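# Four arms unfold a pallet collar onto a pallet

## Task

Unfold the pallet collar into its open shape and set it down on the pallet so that it sits squarely aligned with it.

## Robot and tools

ROBOTS. Four identical i2rt Big YAM arms, arm1 to arm4. Each has six revolute joints, a two-finger gripper and a wrist camera (arm1_cam_wrist ... arm4_cam_wrist). Two fixed room cameras, cam_high and cam_low, also exist. All images are 672x504 pixels. Foot (base_link) poses in the scene frame, with quaternions as w,x,y,z; each foot faces its own +x: arm1 (-0.427, -0.864, 0.901) q(0.750, 0.007, -0.004, 0.661); arm2 (0.231, -0.873, 0.912) q(0.674, 0.002, 0.006, 0.739); arm3 (1.006, -0.051, 0.872) q(0.100, 0, 0, -0.995); arm4 (-0.899, -0.153, 0.868) q(0.992, 0.007, 0.003, -0.126). Reach is roughly 1.0 m from the joint1 axis.

FRAME. One shared scene frame, metres, origin on the floor, +z up. The hand point sits between the finger pads, about 1 cm behind the tips; the fingers point along the hand's +z and close along its y. Printed hand positions can be off, more so when the arm is stretched.

JOINTS (absolute radians, limits, done-tolerance): joint1_rad -2.879..2.879 ±0.045, yaw about the foot, positive counter-clockwise seen from above, 0 = along the foot's facing. joint2_rad 0..3.141 ±0.14, shoulder; 0 has the upper arm pointing back, increasing lifts it up and over forward. joint3_rad 0..3.019 ±0.09, elbow; 0 is fully folded, increasing opens. joint4_rad -1.692..1.57 ±0.055, hand pitch, positive tilts fingers up. joint5_rad -1.57..1.57 ±0.03, sideways swing, positive toward the arm's right. joint6_rad -2.094..2.094 ±0.035, roll, positive clockwise viewed from behind the hand. gripper_m 0..0.093 ±0.003, fingertip gap in metres; pads push with roughly 50-64 N (some grippers weaker or up to ~20% stronger).

move. Arguments: arm1, arm2, arm3, arm4 (each an object or omitted) and cameras (list of camera names, "all", or []; if omitted, an empty move shows all cameras and an action shows none). Each arm object may hold:
- joints: absolute targets keyed by joint name, radians, gripper_m in metres.
- min_time_s: 0.1 to 8 s, the shortest duration for that arm's joint motions.
- target: one list of 7 numbers [x, y, z, qw, qx, qy, qz], an absolute hand pose in the scene frame (metres), reached by a straight-line path starting from the current hand_target. When target is used, joints may contain only gripper_m.
- speed: peak path speed 0.002 to 0.5 m/s (default 0.25); turning is capped at double that in rad/s. Only allowed with target.
An arm left out keeps its previous command and may still be pushing. All motions start together; all hand paths in one action finish together, paced by the slowest, lasting 0.5 to 10 s (cut off at 10 s). No action exceeds 15 s. The controller limits each step to 100 mm and 20 degrees from the measured hand, then uses damped inverse kinematics, favouring position. Expect about a centimetre of error, lag, and overshoot near full stretch. Paths do not avoid objects or other arms. Unknown keys make a call invalid; out-of-range values are refused, and a refusal (or a stop blocking the request) cancels the remaining move, wait and finished_scene calls in that reply.

wait: seconds (0 to 10), optional cameras; nothing new is commanded. zoom_image: camera plus region [x0, y0, x1, y1] in pixels, origin top-left, at most 504 by 504, from that camera's latest image. read_manual: section "licences" gives URDF licence texts. finished_scene: scene (this scene's number); irreversible, and the task must remain satisfied without the robots.

RESULTS. Per robot: joint_positions, Joint velocities (same order, rad/s, gripper m/s; "within noise" when still), joint torques (N m, positive toward larger angle, includes gravity, noisy and offset; numbers 3 and 4 wrap at ±28), hand and hand_target poses, joint_status, hand_status, on_its_own (things the robot did unasked; "held at" gives the target, not the reading). The "move" line lists each moved arm with "done" or its worst status. The "pictures" line gives image order; images can lag the state slightly. Arms under "as last shown" were not commanded. Status words: off_target (stopped short, may still push); time_out (each joint keeps a target near where it stood and keeps pushing; send its reported position to relax it; loaded joints sag); "joint command not followed" / "pose unreachable" (a self/arm-clearance check withheld targets; not_followed at the end, may be retried until new targets arrive); limit_stop_at_motor_heat. MOTOR HOT appears at 85 °C; at 100 °C an OVER-TEMPERATURE FAULT makes the arm and gripper go limp for 30-60 s or more.

GRIPPER. Gripping a hard part at full force reads up to 0.005 narrower than it (or up to 0.002 wider on some). Closed on nothing reads 0.000-0.003. Grip is light just under the first-contact reading and full about 0.005 below it. Open well above the reading to release.

AVOID. Two robots pressing hard together ends the scene in failure; a gripper closing on another arm's fingers counts. The clearance check may act late and ignores fingers, gripper housings and cameras. No state line reports arm contact. Arms keep pushing after contact, which heats motors, as do holding loads and stretched poses. Do not knock anything out of the work area or onto the floor, slam into fixed or heavy things, drop parts from height, or release moving parts. Loose objects may occasionally get nudged by outside pushes. The simulation keeps running while you think; robots hold their last command and do not wait for one another.

Each tool is called after ">>>" as name([rows], argument=value, ...), one row to a line, values as JSON.

## Session

>>> move()

Scene clock: 0.00 s.
Joint torques (N m): no reading
Heat: arm1: hottest joint2_rad 25 °C; arm2: hottest joint1_rad 27 °C; arm3: hottest joint1_rad 23 °C; arm4: hottest joint1_rad 22 °C.
Joint velocities: within noise
arm1.joint_positions: joint1_rad=+0.233 joint2_rad=+0.589 joint3_rad=+1.402 joint4_rad=-1.139 joint5_rad=-0.048 joint6_rad=-0.181 gripper_m=+0.09396
arm1.joint_status: not commanded
arm1.hand: x=-0.4583 y=-0.6339 z=+1.5009 quat_wxyz=(-0.419, +0.655, -0.472, -0.416) (m; scene frame)
arm1.hand_target: x=-0.4578 y=-0.6381 z=+1.5118 quat_wxyz=(-0.426, +0.649, -0.468, -0.422) (m; scene frame)
arm1.hand_status: not commanded
arm2.joint_positions: joint1_rad=+0.181 joint2_rad=+0.620 joint3_rad=+1.331 joint4_rad=-1.331 joint5_rad=+0.079 joint6_rad=+0.342 gripper_m=+0.09396
arm2.joint_status: not commanded
arm2.hand: x=+0.1849 y=-0.6310 z=+1.4225 quat_wxyz=(-0.236, +0.591, -0.664, -0.392) (m; scene frame)
arm2.hand_target: x=+0.1855 y=-0.6325 z=+1.4362 quat_wxyz=(-0.242, +0.586, -0.659, -0.404) (m; scene frame)
arm2.hand_status: not commanded
arm3.joint_positions: joint1_rad=-0.289 joint2_rad=+0.622 joint3_rad=+1.327 joint4_rad=-1.278 joint5_rad=-0.189 joint6_rad=-0.398 gripper_m=+0.09396
arm3.joint_status: not commanded
arm3.hand: x=+0.7533 y=-0.0606 z=+1.3933 quat_wxyz=(+0.035, -0.857, -0.179, +0.482) (m; scene frame)
arm3.hand_target: x=+0.7555 y=-0.0608 z=+1.4041 quat_wxyz=(+0.038, -0.851, -0.179, +0.492) (m; scene frame)
arm3.hand_status: not commanded
arm4.joint_positions: joint1_rad=+0.328 joint2_rad=+0.621 joint3_rad=+1.406 joint4_rad=-1.523 joint5_rad=+0.254 joint6_rad=+0.032 gripper_m=+0.09396
arm4.joint_status: not commanded
arm4.hand: x=-0.6915 y=-0.1892 z=+1.3797 quat_wxyz=(-0.405, -0.034, -0.910, +0.088) (m; scene frame)
arm4.hand_target: x=-0.6936 y=-0.1895 z=+1.3883 quat_wxyz=(-0.414, -0.035, -0.905, +0.087) (m; scene frame)
arm4.hand_status: not commanded
pictures: arm1_cam_wrist, arm2_cam_wrist, arm3_cam_wrist, arm4_cam_wrist, cam_high, cam_low

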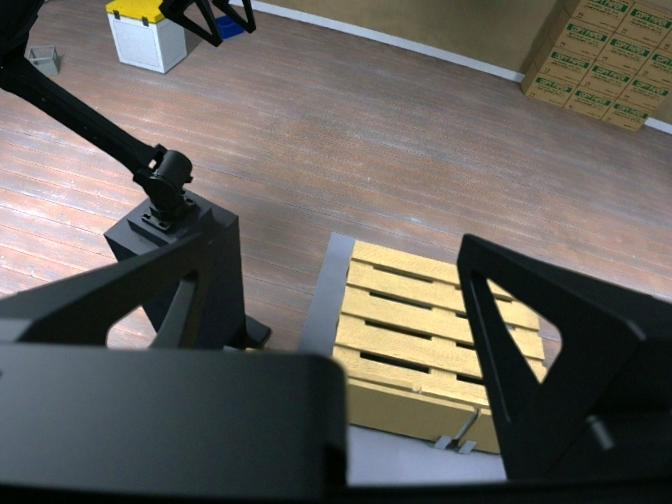

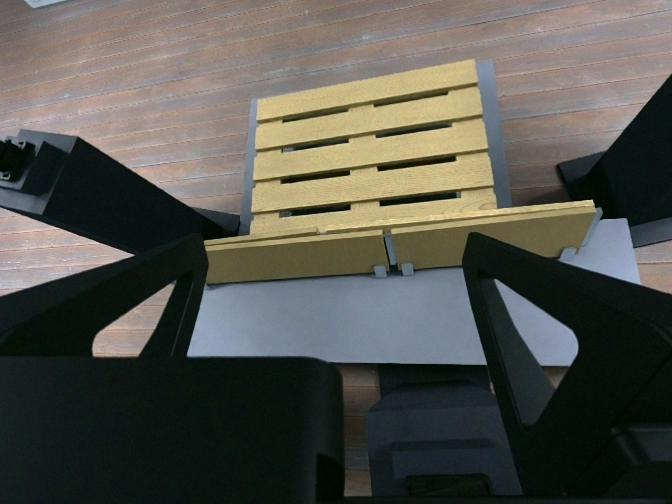

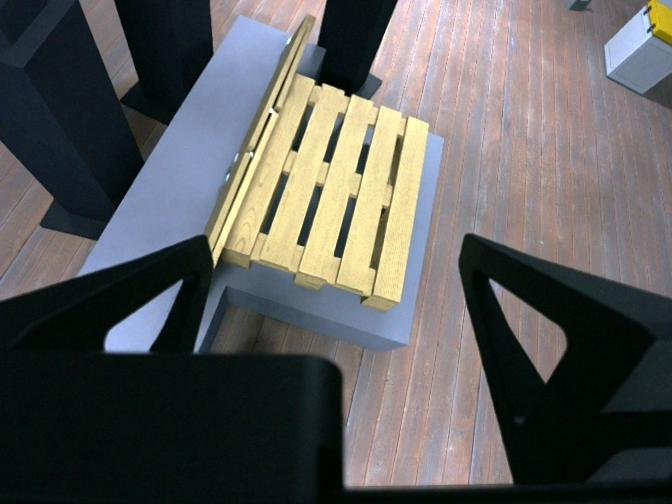

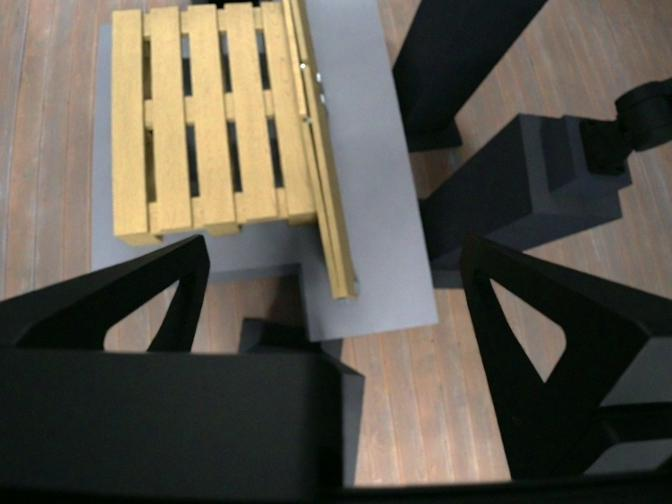

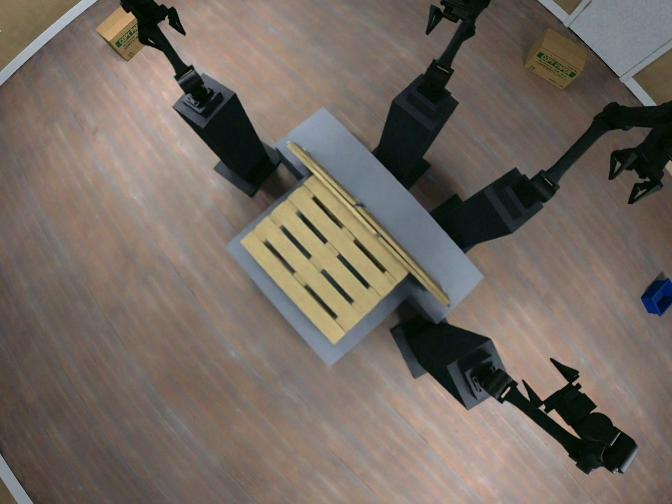

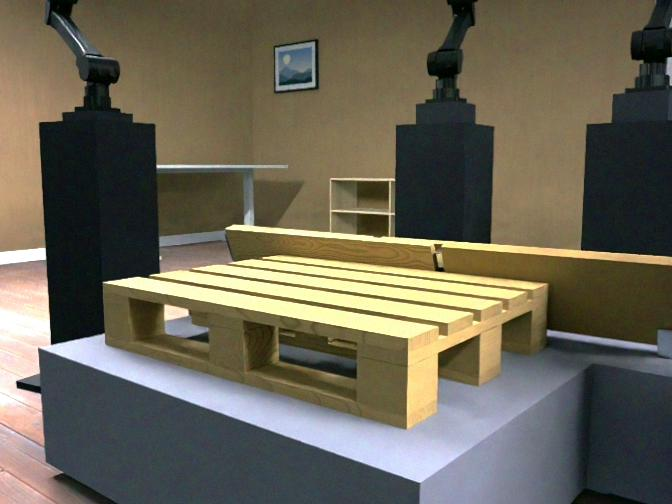

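>>> zoom_image(camera="arm2_cam_wrist", region=[180, 160, 660, 360])

>>> zoom_image(camera="arm3_cam_wrist", region=[180, 0, 460, 320])

>>> zoom_image(camera="arm4_cam_wrist", region=[80, 0, 460, 350])

>>> zoom_image(camera="cam_high", region=[220, 100, 500, 370])

>>> zoom_image(camera="cam_low", region=[200, 200, 672, 400])

>>> zoom_image(camera="arm1_cam_wrist", region=[280, 220, 600, 480])

Scaled by 1.050 from the camera's 672x504 image, which has a finer 960x720 frame.

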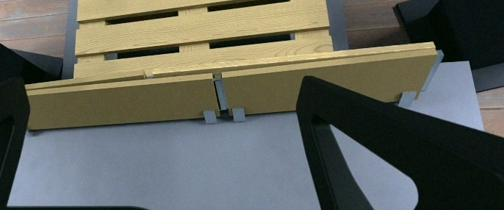

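Scaled by 1.575 from the camera's 672x504 image, which has a finer 960x720 frame.

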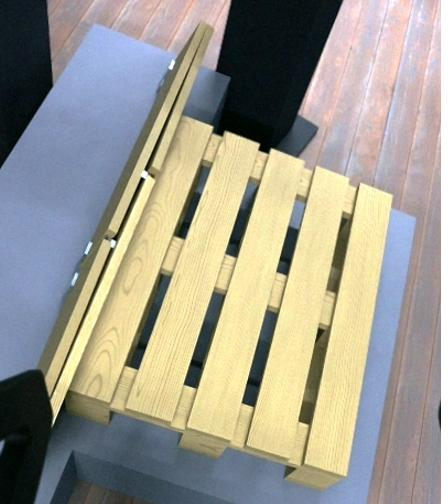

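Scaled by 1.326 from the camera's 672x504 image, which has a finer 960x720 frame.

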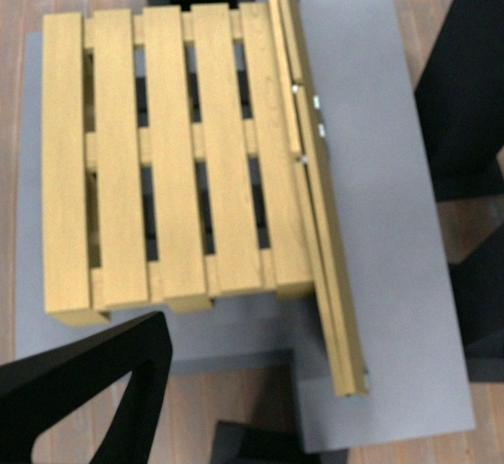

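Scaled by 1.800 from the camera's 672x504 image, which has a finer 960x720 frame.

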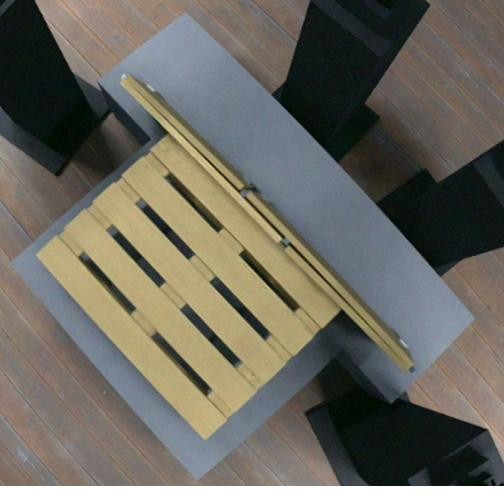

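Scaled by 1.068 from the camera's 672x504 image, which has a finer 960x720 frame.

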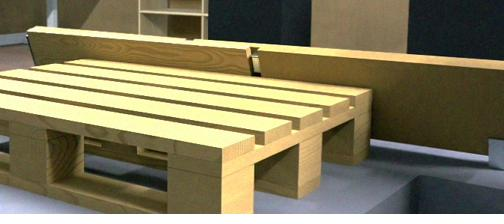

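Scaled by 1.575 from the camera's 672x504 image, which has a finer 960x720 frame.

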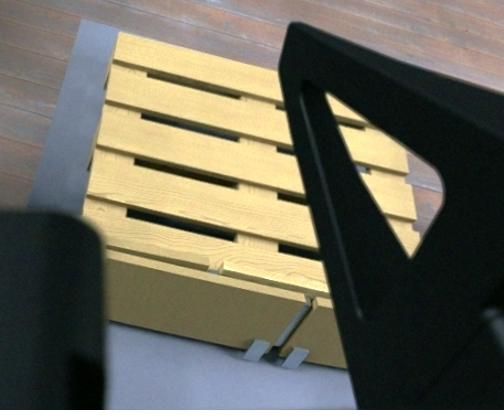

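>>> move(arm1={"target": [-0.32, -0.36, 1.05, 0.2244, -0.6705, 0.6705, 0.2244]}, arm2={"target": [0.10, -0.36, 1.05, 0.2244, -0.6705, 0.6705, 0.2244]}, arm3={"target": [0.60, -0.25, 1.05, 0, 0.9483, 0, -0.3173]}, arm4={"target": [-0.55, -0.25, 1.05, 0.3173, 0, 0.9483, 0]}, cameras=["all"])

Scene clock: 193.83 s.
Joint torques (N m): arm1=[-0.67 -10.46 14.2 1.65 -0.2 0.24] | arm2=[-0.5 -11.22 13.27 1.72 0.09 -0.15] | arm3=[-0.44 -7.77 9.87 1.99 0.27 0.18] | arm4=[-0.5 -2.02 9.13 1.51 -0.26 -0.24]
Heat: arm1: hottest joint3_rad 29 °C; arm2: hottest joint3_rad 33 °C; arm3: hottest joint3_rad 32 °C; arm4: hottest joint3_rad 35 °C.
move: arm1 off_target; arm2 off_target; arm3 done; arm4 done
Joint velocities: within noise
arm1.joint_positions: joint1_rad=-0.115 joint2_rad=+1.415 joint3_rad=+0.895 joint4_rad=-0.500 joint5_rad=-0.149 joint6_rad=-0.222 gripper_m=+0.09396
arm1.joint_status: not commanded
arm1.hand: x=-0.3337 y=-0.3836 z=+1.0246 quat_wxyz=(-0.197, +0.684, -0.670, -0.210) (m; scene frame)
arm1.hand_target: x=-0.3203 y=-0.3620 z=+1.0506 quat_wxyz=(-0.225, +0.671, -0.670, -0.224) (m; scene frame)
arm1.hand_status: off_target (0.037 m and 3.8 deg from the pose sent, 0.545 m and 38.9 deg at the start)
arm2.joint_positions: joint1_rad=+0.216 joint2_rad=+1.450 joint3_rad=+0.916 joint4_rad=-0.483 joint5_rad=+0.200 joint6_rad=+0.263 gripper_m=+0.09396
arm2.joint_status: not commanded
arm2.hand: x=+0.1134 y=-0.3840 z=+1.0232 quat_wxyz=(-0.209, +0.673, -0.682, -0.195) (m; scene frame)
arm2.hand_target: x=+0.1004 y=-0.3620 z=+1.0508 quat_wxyz=(-0.224, +0.670, -0.671, -0.225) (m; scene frame)
arm2.hand_status: off_target (0.038 m and 4.0 deg from the pose sent, 0.468 m and 21.3 deg at the start)
arm3.joint_positions: joint1_rad=+0.378 joint2_rad=+1.226 joint3_rad=+0.882 joint4_rad=-0.676 joint5_rad=+0.341 joint6_rad=+0.476 gripper_m=+0.09396
arm3.joint_status: not commanded
arm3.hand: x=+0.6036 y=-0.2431 z=+1.0502 quat_wxyz=(+0.006, -0.950, -0.002, +0.314) (m; scene frame)
arm3.hand_target: x=+0.6001 y=-0.2500 z=+1.0501 quat_wxyz=(+0.000, -0.948, +0.000, +0.317) (m; scene frame)
arm3.hand_status: done (0.008 m and 0.9 deg from the pose sent, 0.421 m and 30.2 deg at the start)
arm4.joint_positions: joint1_rad=-0.097 joint2_rad=+0.901 joint3_rad=+0.681 joint4_rad=-0.725 joint5_rad=-0.202 joint6_rad=-0.284 gripper_m=+0.09396
arm4.joint_status: not commanded
arm4.hand: x=-0.5523 y=-0.2453 z=+1.0534 quat_wxyz=(-0.319, -0.002, -0.948, -0.002) (m; scene frame)
arm4.hand_target: x=-0.5502 y=-0.2500 z=+1.0499 quat_wxyz=(-0.317, +0.000, -0.948, +0.000) (m; scene frame)
arm4.hand_status: done (0.006 m and 0.4 deg from the pose sent, 0.364 m and 15.4 deg at the start)
pictures: arm1_cam_wrist, arm2_cam_wrist, arm3_cam_wrist, arm4_cam_wrist, cam_high, cam_low

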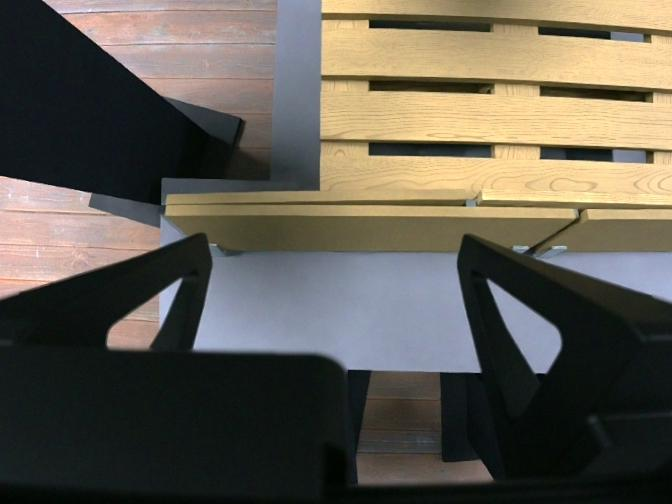

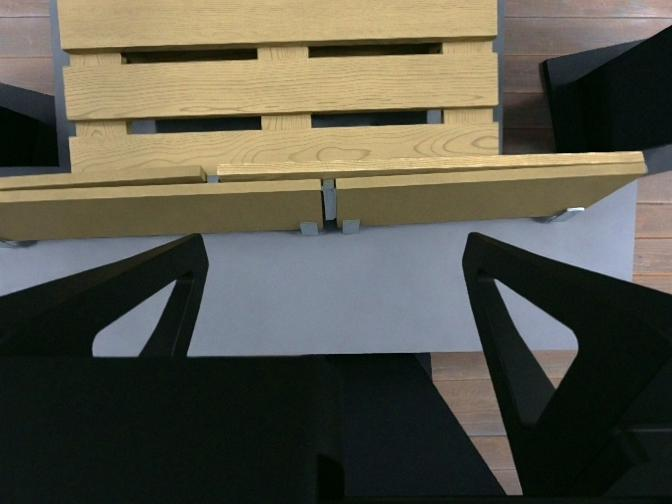

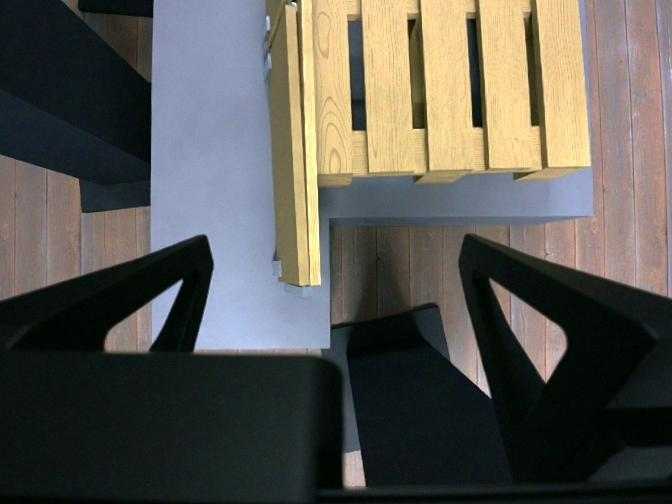

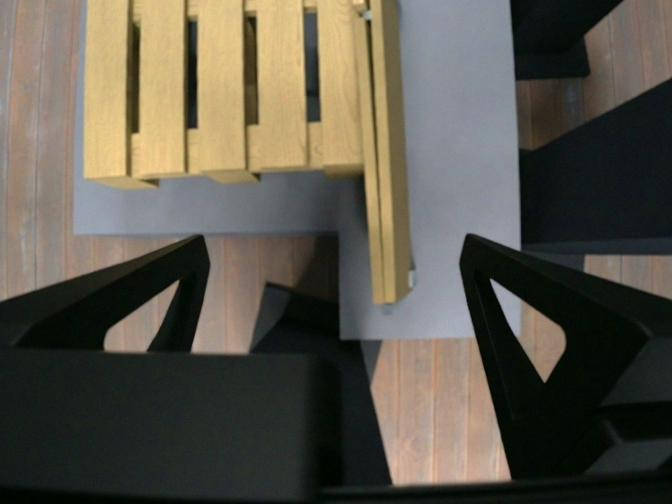

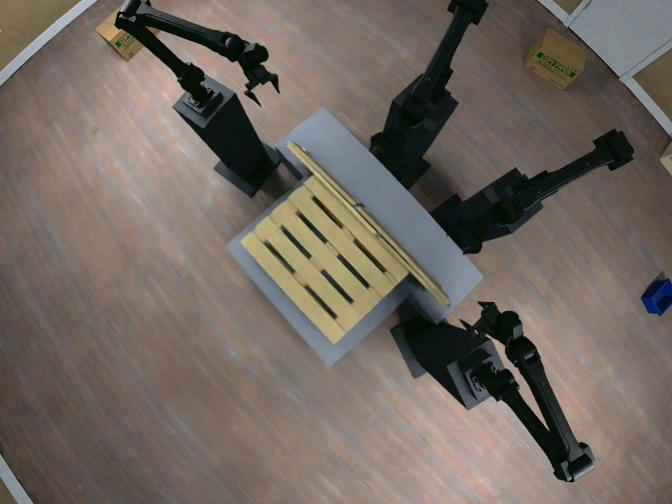

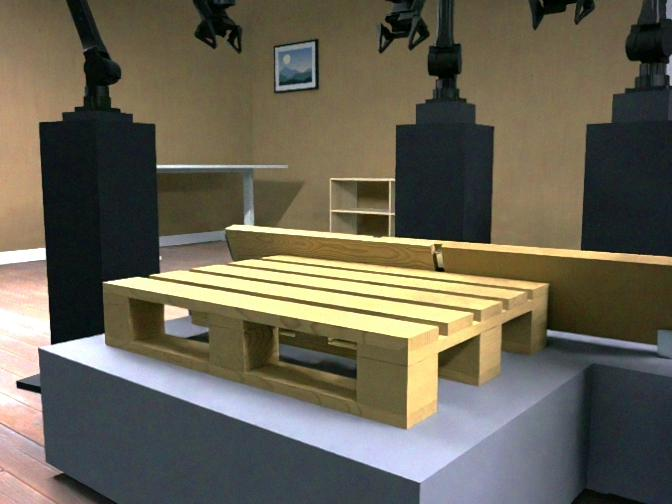

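>>> zoom_image(camera="arm3_cam_wrist", region=[230, 160, 380, 310])

>>> zoom_image(camera="arm2_cam_wrist", region=[190, 130, 400, 250])

>>> zoom_image(camera="arm4_cam_wrist", region=[300, 170, 450, 320])

>>> zoom_image(camera="arm1_cam_wrist", region=[420, 160, 620, 280])

>>> zoom_image(camera="arm2_cam_wrist", region=[500, 130, 672, 240])

>>> zoom_image(camera="arm1_cam_wrist", region=[140, 160, 340, 280])

>>> zoom_image(camera="cam_low", region=[400, 220, 672, 400])

Scaled by 3.360 from the camera's 672x504 image, which has a finer 960x720 frame.

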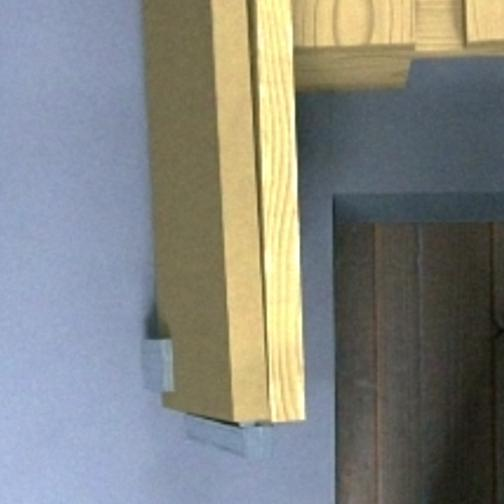

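Scaled by 2.400 from the camera's 672x504 image, which has a finer 960x720 frame.

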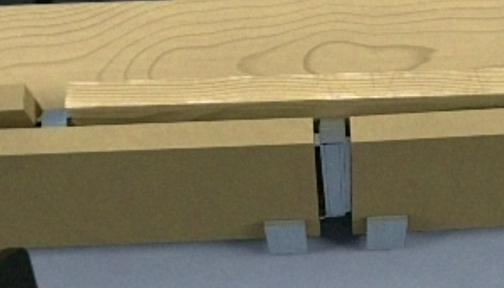

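Scaled by 3.360 from the camera's 672x504 image, which has a finer 960x720 frame.

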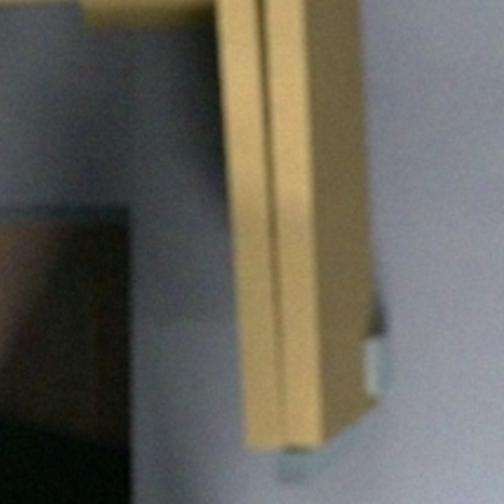

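Scaled by 2.520 from the camera's 672x504 image, which has a finer 960x720 frame.

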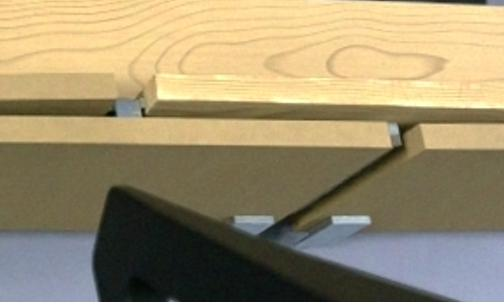

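Scaled by 2.930 from the camera's 672x504 image, which has a finer 960x720 frame.

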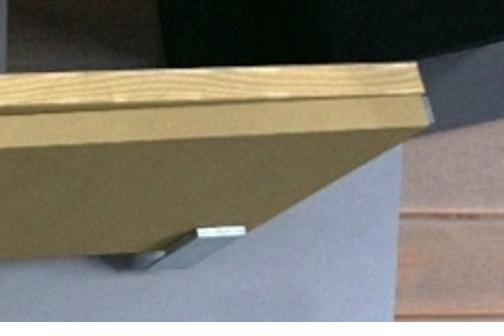

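Scaled by 2.520 from the camera's 672x504 image, which has a finer 960x720 frame.

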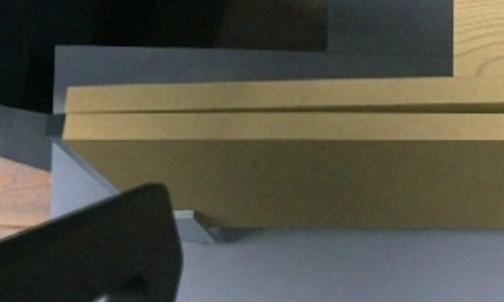

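Scaled by 1.853 from the camera's 672x504 image, which has a finer 960x720 frame.

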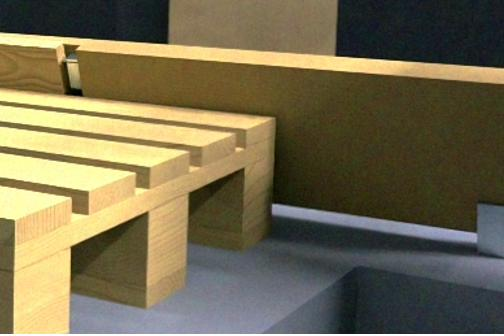

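>>> move(arm2={"target": [0.01, -0.27, 0.80, 0.1908, 0.9816, 0.0, 0.0], "speed": 0.3}, cameras=["arm2_cam_wrist", "arm3_cam_wrist"])

Scene clock: 670.07 s.
Joint torques (N m): arm1=[-0.73 -10.52 14.22 1.62 -0.2 0.24] | arm2=[-0.26 -23.3 12.01 -1.63 -0.19 -0.19] | arm3=[-0.38 -7.77 9.98 2.07 0.25 0.21] | arm4=[-0.44 -1.9 9.11 1.51 -0.25 -0.25]
Heat: arm1: hottest joint3_rad 44 °C; arm2: hottest joint3_rad 44 °C; arm3: hottest joint3_rad 33 °C; arm4: hottest joint3_rad 39 °C.
move: arm2 off_target
Joint velocities: within noise
arm1, arm3, arm4: as last shown
arm2.joint_positions: joint1_rad=+0.220 joint2_rad=+2.565 joint3_rad=+2.116 joint4_rad=-1.509 joint5_rad=-0.108 joint6_rad=-1.255 gripper_m=+0.09397
arm2.joint_status: not commanded
arm2.hand: x=+0.0196 y=-0.2822 z=+0.7966 quat_wxyz=(+0.202, +0.979, -0.011, +0.003) (m; scene frame)
arm2.hand_target: x=+0.0101 y=-0.2707 z=+0.8003 quat_wxyz=(+0.190, +0.982, +0.000, +0.000) (m; scene frame)
arm2.hand_status: off_target (0.016 m and 1.8 deg from the pose sent, 0.271 m and 103.3 deg at the start)
arm3.joint_positions: joint1_rad=+0.378 joint2_rad=+1.226 joint3_rad=+0.882 joint4_rad=-0.676 joint5_rad=+0.341 joint6_rad=+0.477 gripper_m=+0.09396
pictures: arm2_cam_wrist, arm3_cam_wrist

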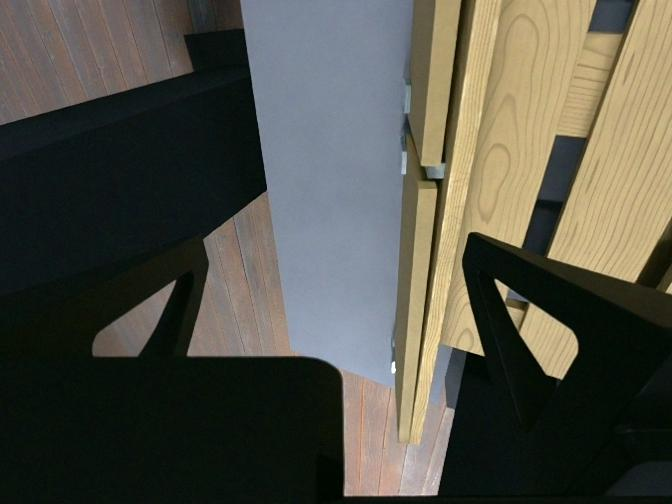

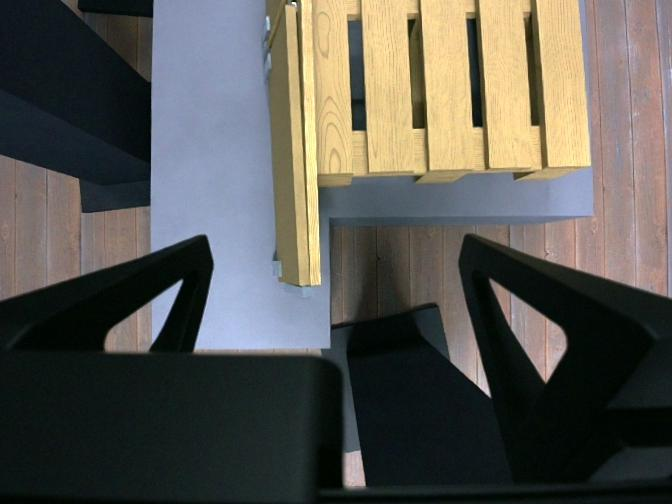

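>>> zoom_image(camera="arm2_cam_wrist", region=[370, 100, 520, 250])

>>> zoom_image(camera="arm2_cam_wrist", region=[360, 0, 520, 110])

>>> zoom_image(camera="arm2_cam_wrist", region=[360, 250, 510, 460])

Scaled by 3.360 from the camera's 672x504 image, which has a finer 960x720 frame.

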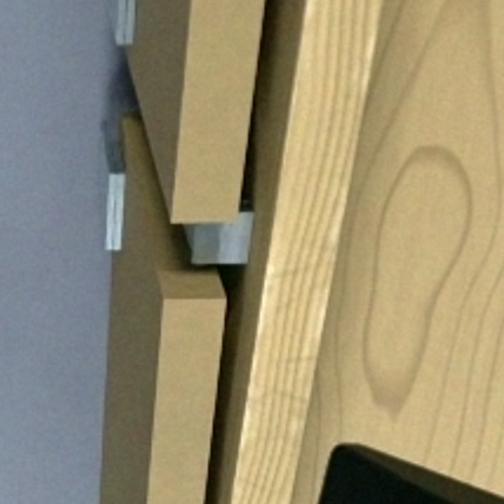

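Scaled by 3.150 from the camera's 672x504 image, which has a finer 960x720 frame.

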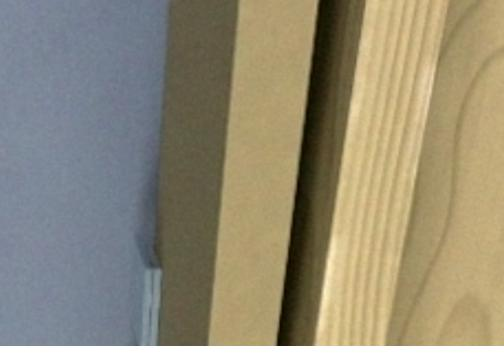

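Scaled by 2.400 from the camera's 672x504 image, which has a finer 960x720 frame.

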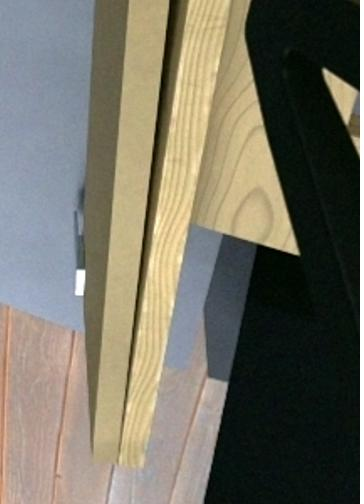

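>>> move(arm2={"target": [-0.004, -0.262, 0.562, 0.1624, 0.9864, 0.0233, 0.0038], "speed": 0.2, "joints": {"gripper_m": 0.003}}, arm1={"joints": {"joint1_rad": 0.0, "joint2_rad": 1.0, "joint3_rad": 1.0, "joint4_rad": -0.8, "joint5_rad": 0.0, "joint6_rad": 0.0}, "min_time_s": 3}, cameras=["arm2_cam_wrist", "arm1_cam_wrist"])

>>> zoom_image(camera="arm2_cam_wrist", region=[240, 40, 440, 280])

Scene clock: 736.60 s.
Joint torques (N m): arm1=[1.38 -6.71 16.14 1.01 -0.09 0.24] | arm2=[0.15 -24.59 11.22 -1.4 -0.18 -0.16] | arm3=[-0.32 -7.12 9.88 2.04 0.27 0.2] | arm4=[-0.56 -2.14 9.09 1.57 -0.26 -0.25]
Heat: arm1: hottest joint3_rad 45 °C; arm2: hottest joint3_rad 43 °C; arm3: hottest joint3_rad 33 °C; arm4: hottest joint3_rad 40 °C.
move: arm1 done; arm2 off_target
Joint velocities: within noise
arm1.joint_positions: joint1_rad=-0.015 joint2_rad=+1.008 joint3_rad=+0.939 joint4_rad=-0.792 joint5_rad=-0.003 joint6_rad=-0.012 gripper_m=+0.09396
arm1.joint_status: all done
arm1.hand: x=-0.3664 y=-0.4527 z=+1.1805 quat_wxyz=(-0.267, +0.616, -0.703, -0.234) (m; scene frame)
arm1.hand_target: x=-0.3711 y=-0.4434 z=+1.2163 quat_wxyz=(-0.286, +0.610, -0.694, -0.255) (m; scene frame)
arm1.hand_status: not commanded
arm2.joint_positions: joint1_rad=+0.235 joint2_rad=+3.064 joint3_rad=+2.477 joint4_rad=-1.320 joint5_rad=-0.082 joint6_rad=-1.278 gripper_m=+0.00313
arm2.joint_status: all done
arm2.hand: x=+0.0077 y=-0.2721 z=+0.5584 quat_wxyz=(+0.174, +0.985, +0.011, +0.006) (m; scene frame)
arm2.hand_target: x=-0.0038 y=-0.2625 z=+0.5626 quat_wxyz=(+0.161, +0.987, +0.023, +0.003) (m; scene frame)
arm2.hand_status: off_target (0.016 m and 2.0 deg from the pose sent, 0.237 m and 6.0 deg at the start)
arm3, arm4: as last shown
pictures: arm1_cam_wrist, arm2_cam_wrist

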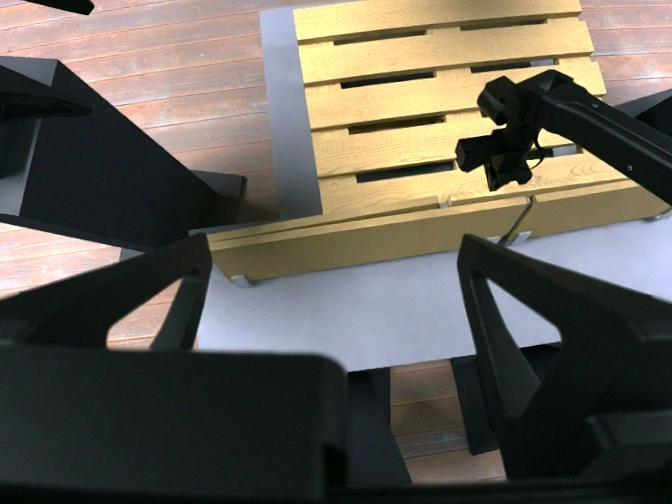

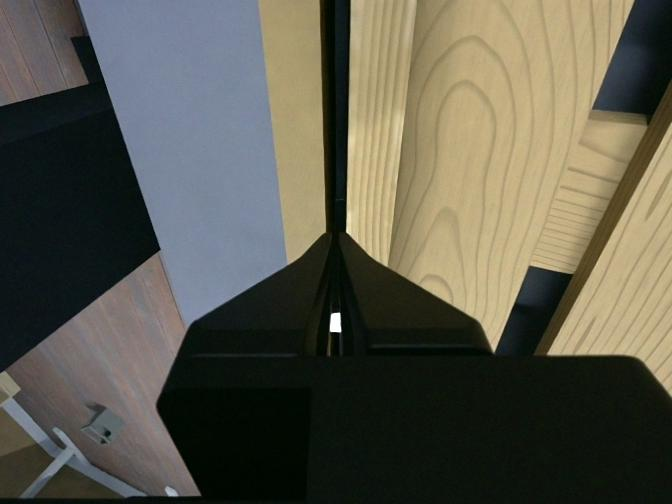

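Scaled by 2.100 from the camera's 672x504 image, which has a finer 960x720 frame.

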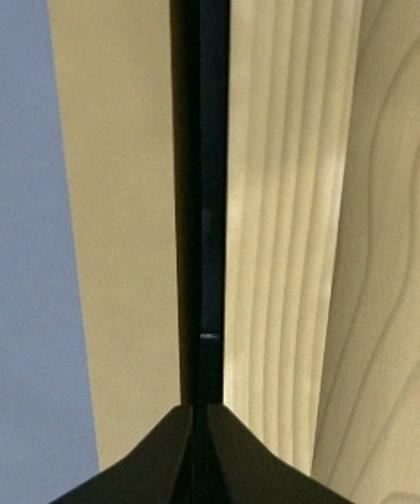

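>>> move(arm2={"target": [-0.004, -0.267, 0.546, 0.1624, 0.9864, 0.0233, 0.0038], "speed": 0.05}, cameras=["arm2_cam_wrist"])

>>> zoom_image(camera="arm2_cam_wrist", region=[280, 120, 400, 260])

Scene clock: 764.50 s.
Joint torques (N m): arm1=[1.44 -6.59 16.14 0.99 -0.09 0.24] | arm2=[-0.21 -24.12 11.21 -0.72 -0.18 -0.14] | arm3=[-0.15 -7.18 9.94 1.96 0.24 0.19] | arm4=[-0.5 -1.96 9.11 1.51 -0.25 -0.25]
Heat: arm1: hottest joint3_rad 50 °C; arm2: hottest joint3_rad 39 °C; arm3: hottest joint3_rad 33 °C; arm4: hottest joint3_rad 40 °C.
move: arm2 off_target
Joint velocities: within noise
arm1, arm3, arm4: as last shown
arm2.joint_positions: joint1_rad=+0.236 joint2_rad=+3.090 joint3_rad=+2.485 joint4_rad=-1.320 joint5_rad=-0.082 joint6_rad=-1.278 gripper_m=+0.00313
arm2.joint_status: not commanded
arm2.hand: x=+0.0095 y=-0.2815 z=+0.5441 quat_wxyz=(+0.183, +0.983, +0.012, +0.010) (m; scene frame)
arm2.hand_target: x=-0.0038 y=-0.2677 z=+0.5469 quat_wxyz=(+0.162, +0.987, +0.023, +0.003) (m; scene frame)
arm2.hand_status: off_target (0.020 m and 2.8 deg from the pose sent, 0.018 m and 2.0 deg at the start)
pictures: arm2_cam_wrist

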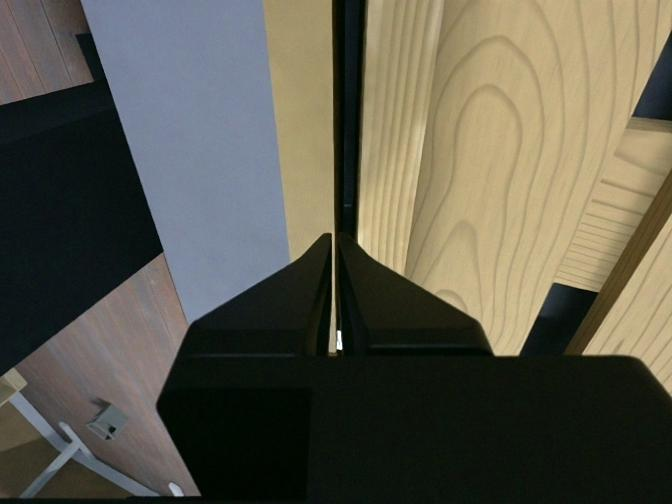

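Scaled by 3.600 from the camera's 672x504 image, which has a finer 960x720 frame.

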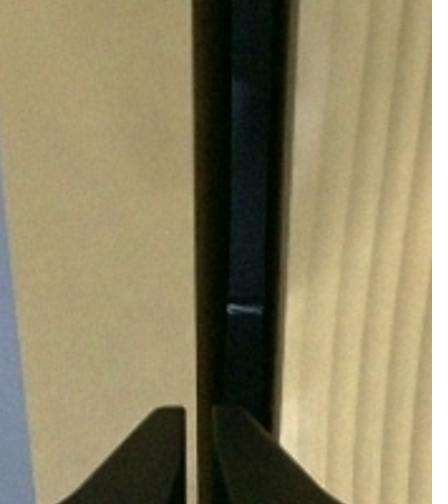

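>>> move(arm2={"target": [-0.005, -0.2643, 0.5528, 0.0837, 0.9962, 0.0235, 0.002], "speed": 0.1}, arm1={"joints": {"joint1_rad": 0.0, "joint2_rad": 0.7, "joint3_rad": 0.5, "joint4_rad": -1.0, "joint5_rad": 0.0, "joint6_rad": 0.0}, "min_time_s": 3}, cameras=["arm2_cam_wrist"])

>>> zoom_image(camera="arm2_cam_wrist", region=[280, 120, 400, 260])

Scene clock: 871.97 s.
Joint torques (N m): arm1=[1.38 -2.02 9.35 0.55 -0.1 0.24] | arm2=[0.09 -28.51 5.23 -0.21 -0.13 0.05] | arm3=[-0.56 -7.3 9.88 1.99 0.23 0.19] | arm4=[-0.62 -2.02 9.11 1.57 -0.26 -0.25]
Heat: arm1: hottest joint3_rad 54 °C; arm2: hottest joint2_rad 38 °C; arm3: hottest joint3_rad 34 °C; arm4: hottest joint3_rad 41 °C.
move: arm1 done; arm2 off_target
Joint velocities: within noise
arm1.joint_positions: joint1_rad=-0.015 joint2_rad=+0.710 joint3_rad=+0.509 joint4_rad=-0.992 joint5_rad=-0.003 joint6_rad=-0.012 gripper_m=+0.09396
arm1.joint_status: all done
arm1.hand: x=-0.3917 y=-0.6238 z=+1.0274 quat_wxyz=(-0.146, +0.647, -0.737, -0.130) (m; scene frame)
arm1.hand_target: x=-0.3956 y=-0.6278 z=+1.0246 quat_wxyz=(-0.142, +0.648, -0.737, -0.129) (m; scene frame)
arm1.hand_status: not commanded
arm2.joint_positions: joint1_rad=+0.248 joint2_rad=+2.983 joint3_rad=+2.224 joint4_rad=-1.012 joint5_rad=-0.040 joint6_rad=-1.276 gripper_m=+0.00313
arm2.joint_status: not commanded
arm2.hand: x=+0.0083 y=-0.2790 z=+0.5289 quat_wxyz=(+0.103, +0.994, +0.022, +0.006) (m; scene frame)
arm2.hand_target: x=-0.0049 y=-0.2646 z=+0.5524 quat_wxyz=(+0.084, +0.996, +0.024, +0.002) (m; scene frame)
arm2.hand_status: off_target (0.031 m and 2.3 deg from the pose sent, 0.024 m and 11.6 deg at the start)
arm3, arm4: as last shown
pictures: arm2_cam_wrist

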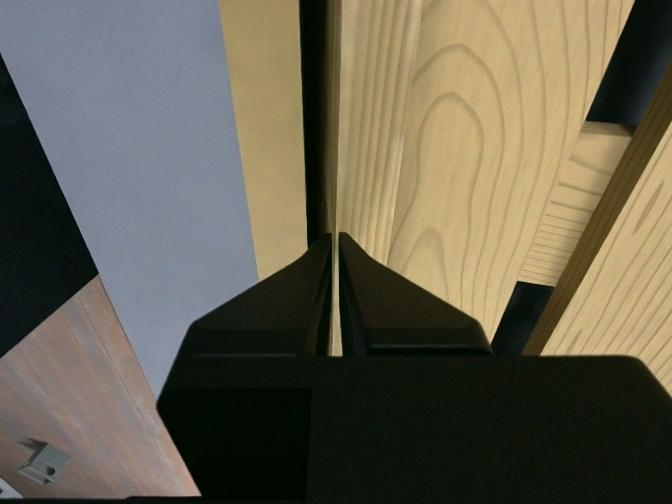

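Scaled by 3.600 from the camera's 672x504 image, which has a finer 960x720 frame.

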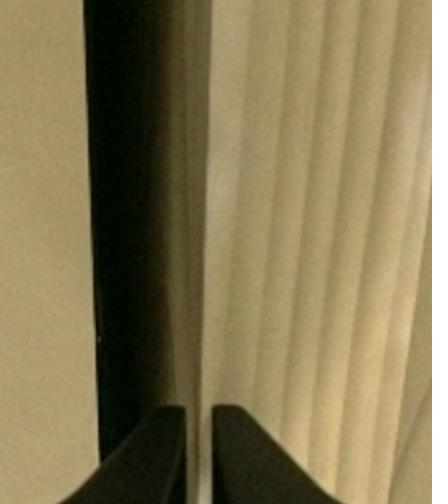

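>>> move(arm2={"target": [-0.005, -0.269, 0.568, 0.0837, 0.9962, 0.0235, 0.002], "speed": 0.1}, cameras=["arm2_cam_wrist"])

>>> zoom_image(camera="arm2_cam_wrist", region=[280, 120, 400, 260])

Scene clock: 882.40 s.
Joint torques (N m): arm1=[1.38 -2.02 9.33 0.55 -0.1 0.24] | arm2=[-0.21 -28.69 5.26 -0.25 -0.14 0.04] | arm3=[-0.26 -7.41 9.87 2.09 0.23 0.22] | arm4=[-0.5 -2.08 9.1 1.52 -0.25 -0.25]
Heat: arm1: hottest joint3_rad 50 °C; arm2: hottest joint2_rad 39 °C; arm3: hottest joint3_rad 34 °C; arm4: hottest joint3_rad 41 °C.
move: arm2 off_target
Joint velocities: within noise
arm1, arm3, arm4: as last shown
arm2.joint_positions: joint1_rad=+0.251 joint2_rad=+2.933 joint3_rad=+2.160 joint4_rad=-0.997 joint5_rad=-0.040 joint6_rad=-1.274 gripper_m=+0.00313
arm2.joint_status: not commanded
arm2.hand: x=+0.0080 y=-0.2835 z=+0.5441 quat_wxyz=(+0.104, +0.994, +0.022, +0.007) (m; scene frame)
arm2.hand_target: x=-0.0051 y=-0.2693 z=+0.5677 quat_wxyz=(+0.084, +0.996, +0.024, +0.002) (m; scene frame)
arm2.hand_status: off_target (0.031 m and 2.3 deg from the pose sent, 0.042 m and 2.3 deg at the start)
pictures: arm2_cam_wrist

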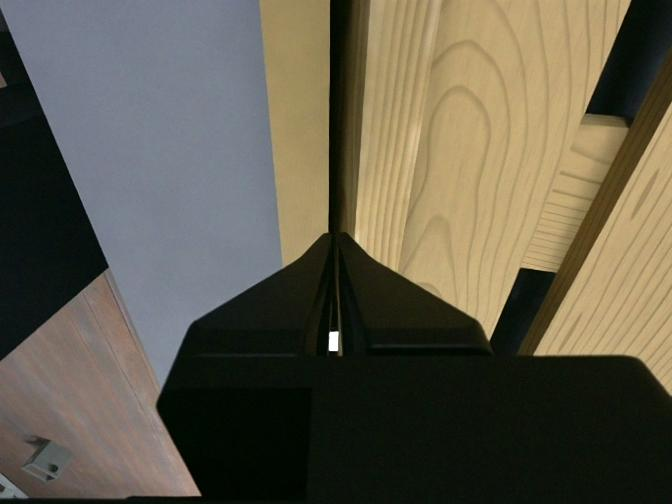

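Scaled by 3.600 from the camera's 672x504 image, which has a finer 960x720 frame.

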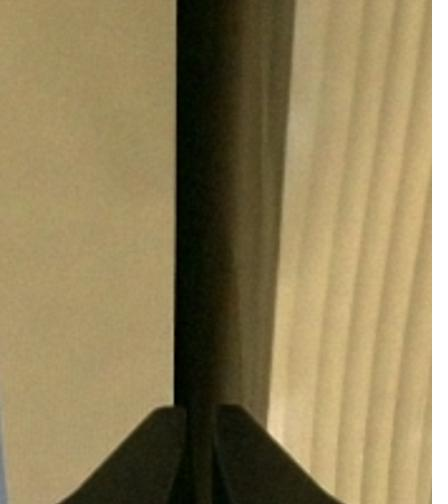

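>>> move(arm2={"target": [-0.005, -0.2666, 0.5635, 0.0837, 0.9962, 0.0235, 0.002], "speed": 0.05}, cameras=["arm2_cam_wrist"])

>>> zoom_image(camera="arm2_cam_wrist", region=[280, 120, 400, 260])

Scene clock: 905.23 s.
Joint torques (N m): arm1=[1.38 -1.96 9.35 0.55 -0.1 0.24] | arm2=[-0.09 -27.22 7.2 -0.5 -0.12 0.05] | arm3=[-0.5 -7 9.92 2.11 0.24 0.19] | arm4=[-0.5 -2.08 9.09 1.57 -0.26 -0.26]
Heat: arm1: hottest joint3_rad 45 °C; arm2: hottest joint2_rad 35 °C; arm3: hottest joint3_rad 34 °C; arm4: hottest joint3_rad 41 °C.
move: arm2 off_target
Joint velocities: within noise
arm1, arm3, arm4: as last shown
arm2.joint_positions: joint1_rad=+0.251 joint2_rad=+2.933 joint3_rad=+2.159 joint4_rad=-0.997 joint5_rad=-0.040 joint6_rad=-1.274 gripper_m=+0.00313
arm2.joint_status: not commanded
arm2.hand: x=+0.0081 y=-0.2837 z=+0.5440 quat_wxyz=(+0.104, +0.994, +0.022, +0.007) (m; scene frame)
arm2.hand_target: x=-0.0050 y=-0.2672 z=+0.5636 quat_wxyz=(+0.084, +0.996, +0.024, +0.002) (m; scene frame)
arm2.hand_status: off_target (0.029 m and 2.4 deg from the pose sent, 0.029 m and 2.4 deg at the start)
pictures: arm2_cam_wrist

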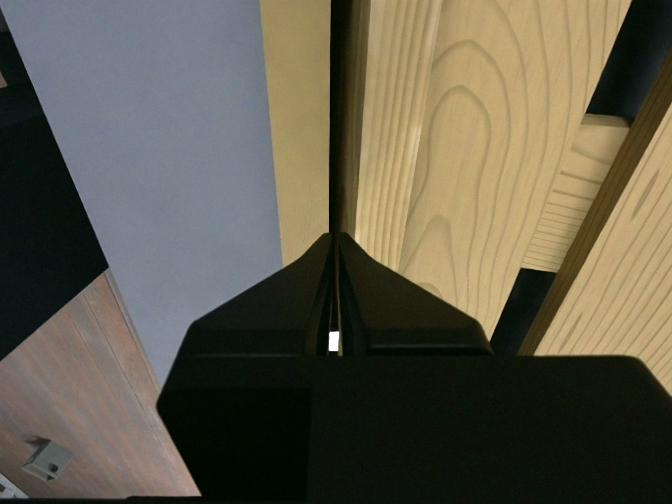

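Scaled by 3.600 from the camera's 672x504 image, which has a finer 960x720 frame.

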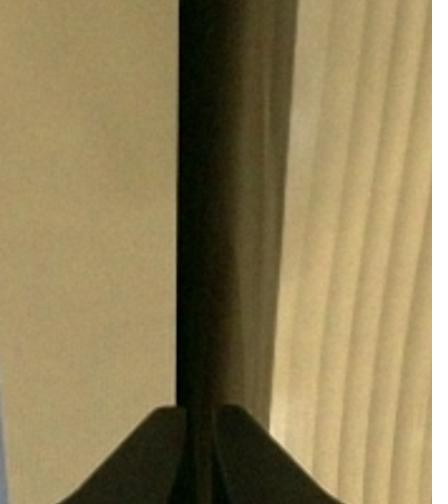

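>>> move(arm2={"target": [-0.005, -0.249, 0.60, 0.0837, 0.9962, 0.0235, 0.002], "speed": 0.1})

>>> move(arm2={"target": [-0.005, -0.265, 0.553, 0.0837, 0.9962, 0.0235, 0.002], "speed": 0.05}, cameras=["arm2_cam_wrist"])

>>> zoom_image(camera="arm2_cam_wrist", region=[280, 120, 400, 260])

Scene clock: 929.43 s.
Joint torques (N m): arm1=[1.38 -1.96 9.33 0.57 -0.1 0.24] | arm2=[-0.67 -28.4 9.47 -1.13 -0.14 -0.04] | arm3=[0.15 -7.06 9.87 2.02 0.25 0.2] | arm4=[-0.62 -2.08 9.14 1.55 -0.26 -0.25]
Heat: arm1: hottest joint3_rad 41 °C; arm2: hottest joint2_rad 34 °C; arm3: hottest joint3_rad 34 °C; arm4: hottest joint3_rad 41 °C.
move: arm2 off_target
Joint velocities: within noise
arm1, arm3, arm4: as last shown
arm2.joint_positions: joint1_rad=+0.251 joint2_rad=+2.899 joint3_rad=+2.159 joint4_rad=-1.056 joint5_rad=-0.038 joint6_rad=-1.274 gripper_m=+0.00313
arm2.joint_status: not commanded
arm2.hand: x=+0.0079 y=-0.2814 z=+0.5675 quat_wxyz=(+0.115, +0.993, +0.022, +0.011) (m; scene frame)
arm2.hand_target: x=-0.0046 y=-0.2505 z=+0.6005 quat_wxyz=(+0.084, +0.996, +0.024, +0.002) (m; scene frame)
arm2.hand_status: off_target (0.048 m and 3.8 deg from the pose sent, 0.067 m and 2.4 deg at the start)
pictures: none

Scene clock: 931.17 s.
Joint torques (N m): arm1=[1.38 -1.96 9.35 0.55 -0.1 0.24] | arm2=[-0.03 -23.53 9.87 -0.18 -0.21 0.03] | arm3=[-0.67 -6.95 9.94 2.11 0.24 0.16] | arm4=[-0.56 -2.02 9.1 1.52 -0.25 -0.25]
Heat: arm1: hottest joint3_rad 41 °C; arm2: hottest joint2_rad 34 °C; arm3: hottest joint3_rad 34 °C; arm4: hottest joint3_rad 41 °C.
move: arm2 off_target
Joint velocities: within noise
arm1: as last shown
arm2.joint_positions: joint1_rad=+0.251 joint2_rad=+2.919 joint3_rad=+2.159 joint4_rad=-1.006 joint5_rad=-0.038 joint6_rad=-1.274 gripper_m=+0.00313
arm2.joint_status: not commanded
arm2.hand: x=+0.0069 y=-0.2794 z=+0.5526 quat_wxyz=(+0.101, +0.995, +0.022, +0.007) (m; scene frame)
arm2.hand_target: x=-0.0049 y=-0.2657 z=+0.5537 quat_wxyz=(+0.084, +0.996, +0.024, +0.002) (m; scene frame)
arm2.hand_status: off_target (0.019 m and 2.1 deg from the pose sent, 0.025 m and 3.8 deg at the start)
arm3.joint_positions: joint1_rad=+0.378 joint2_rad=+1.226 joint3_rad=+0.882 joint4_rad=-0.676 joint5_rad=+0.341 joint6_rad=+0.477 gripper_m=+0.09396
arm3.joint_status: not commanded
arm3.hand: x=+0.6036 y=-0.2431 z=+1.0502 quat_wxyz=(+0.006, -0.950, -0.002, +0.314) (m; scene frame)
arm3.hand_target: x=+0.6001 y=-0.2500 z=+1.0501 quat_wxyz=(+0.000, -0.948, +0.000, +0.317) (m; scene frame)
arm3.hand_status: not commanded
arm4.joint_positions: joint1_rad=-0.097 joint2_rad=+0.901 joint3_rad=+0.681 joint4_rad=-0.725 joint5_rad=-0.202 joint6_rad=-0.284 gripper_m=+0.09396
arm4.joint_status: not commanded
arm4.hand: x=-0.5523 y=-0.2453 z=+1.0534 quat_wxyz=(-0.319, -0.002, -0.948, -0.002) (m; scene frame)
arm4.hand_target: x=-0.5502 y=-0.2500 z=+1.0499 quat_wxyz=(-0.317, +0.000, -0.948, +0.000) (m; scene frame)
arm4.hand_status: not commanded
pictures: arm2_cam_wrist

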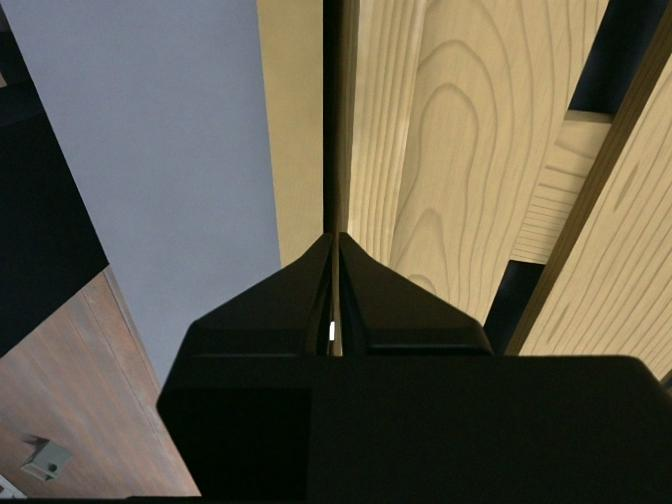

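Scaled by 3.600 from the camera's 672x504 image, which has a finer 960x720 frame.

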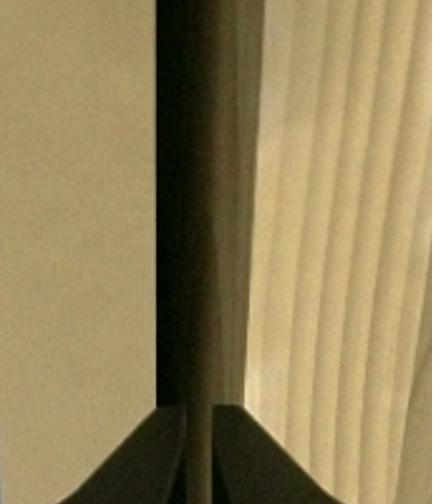

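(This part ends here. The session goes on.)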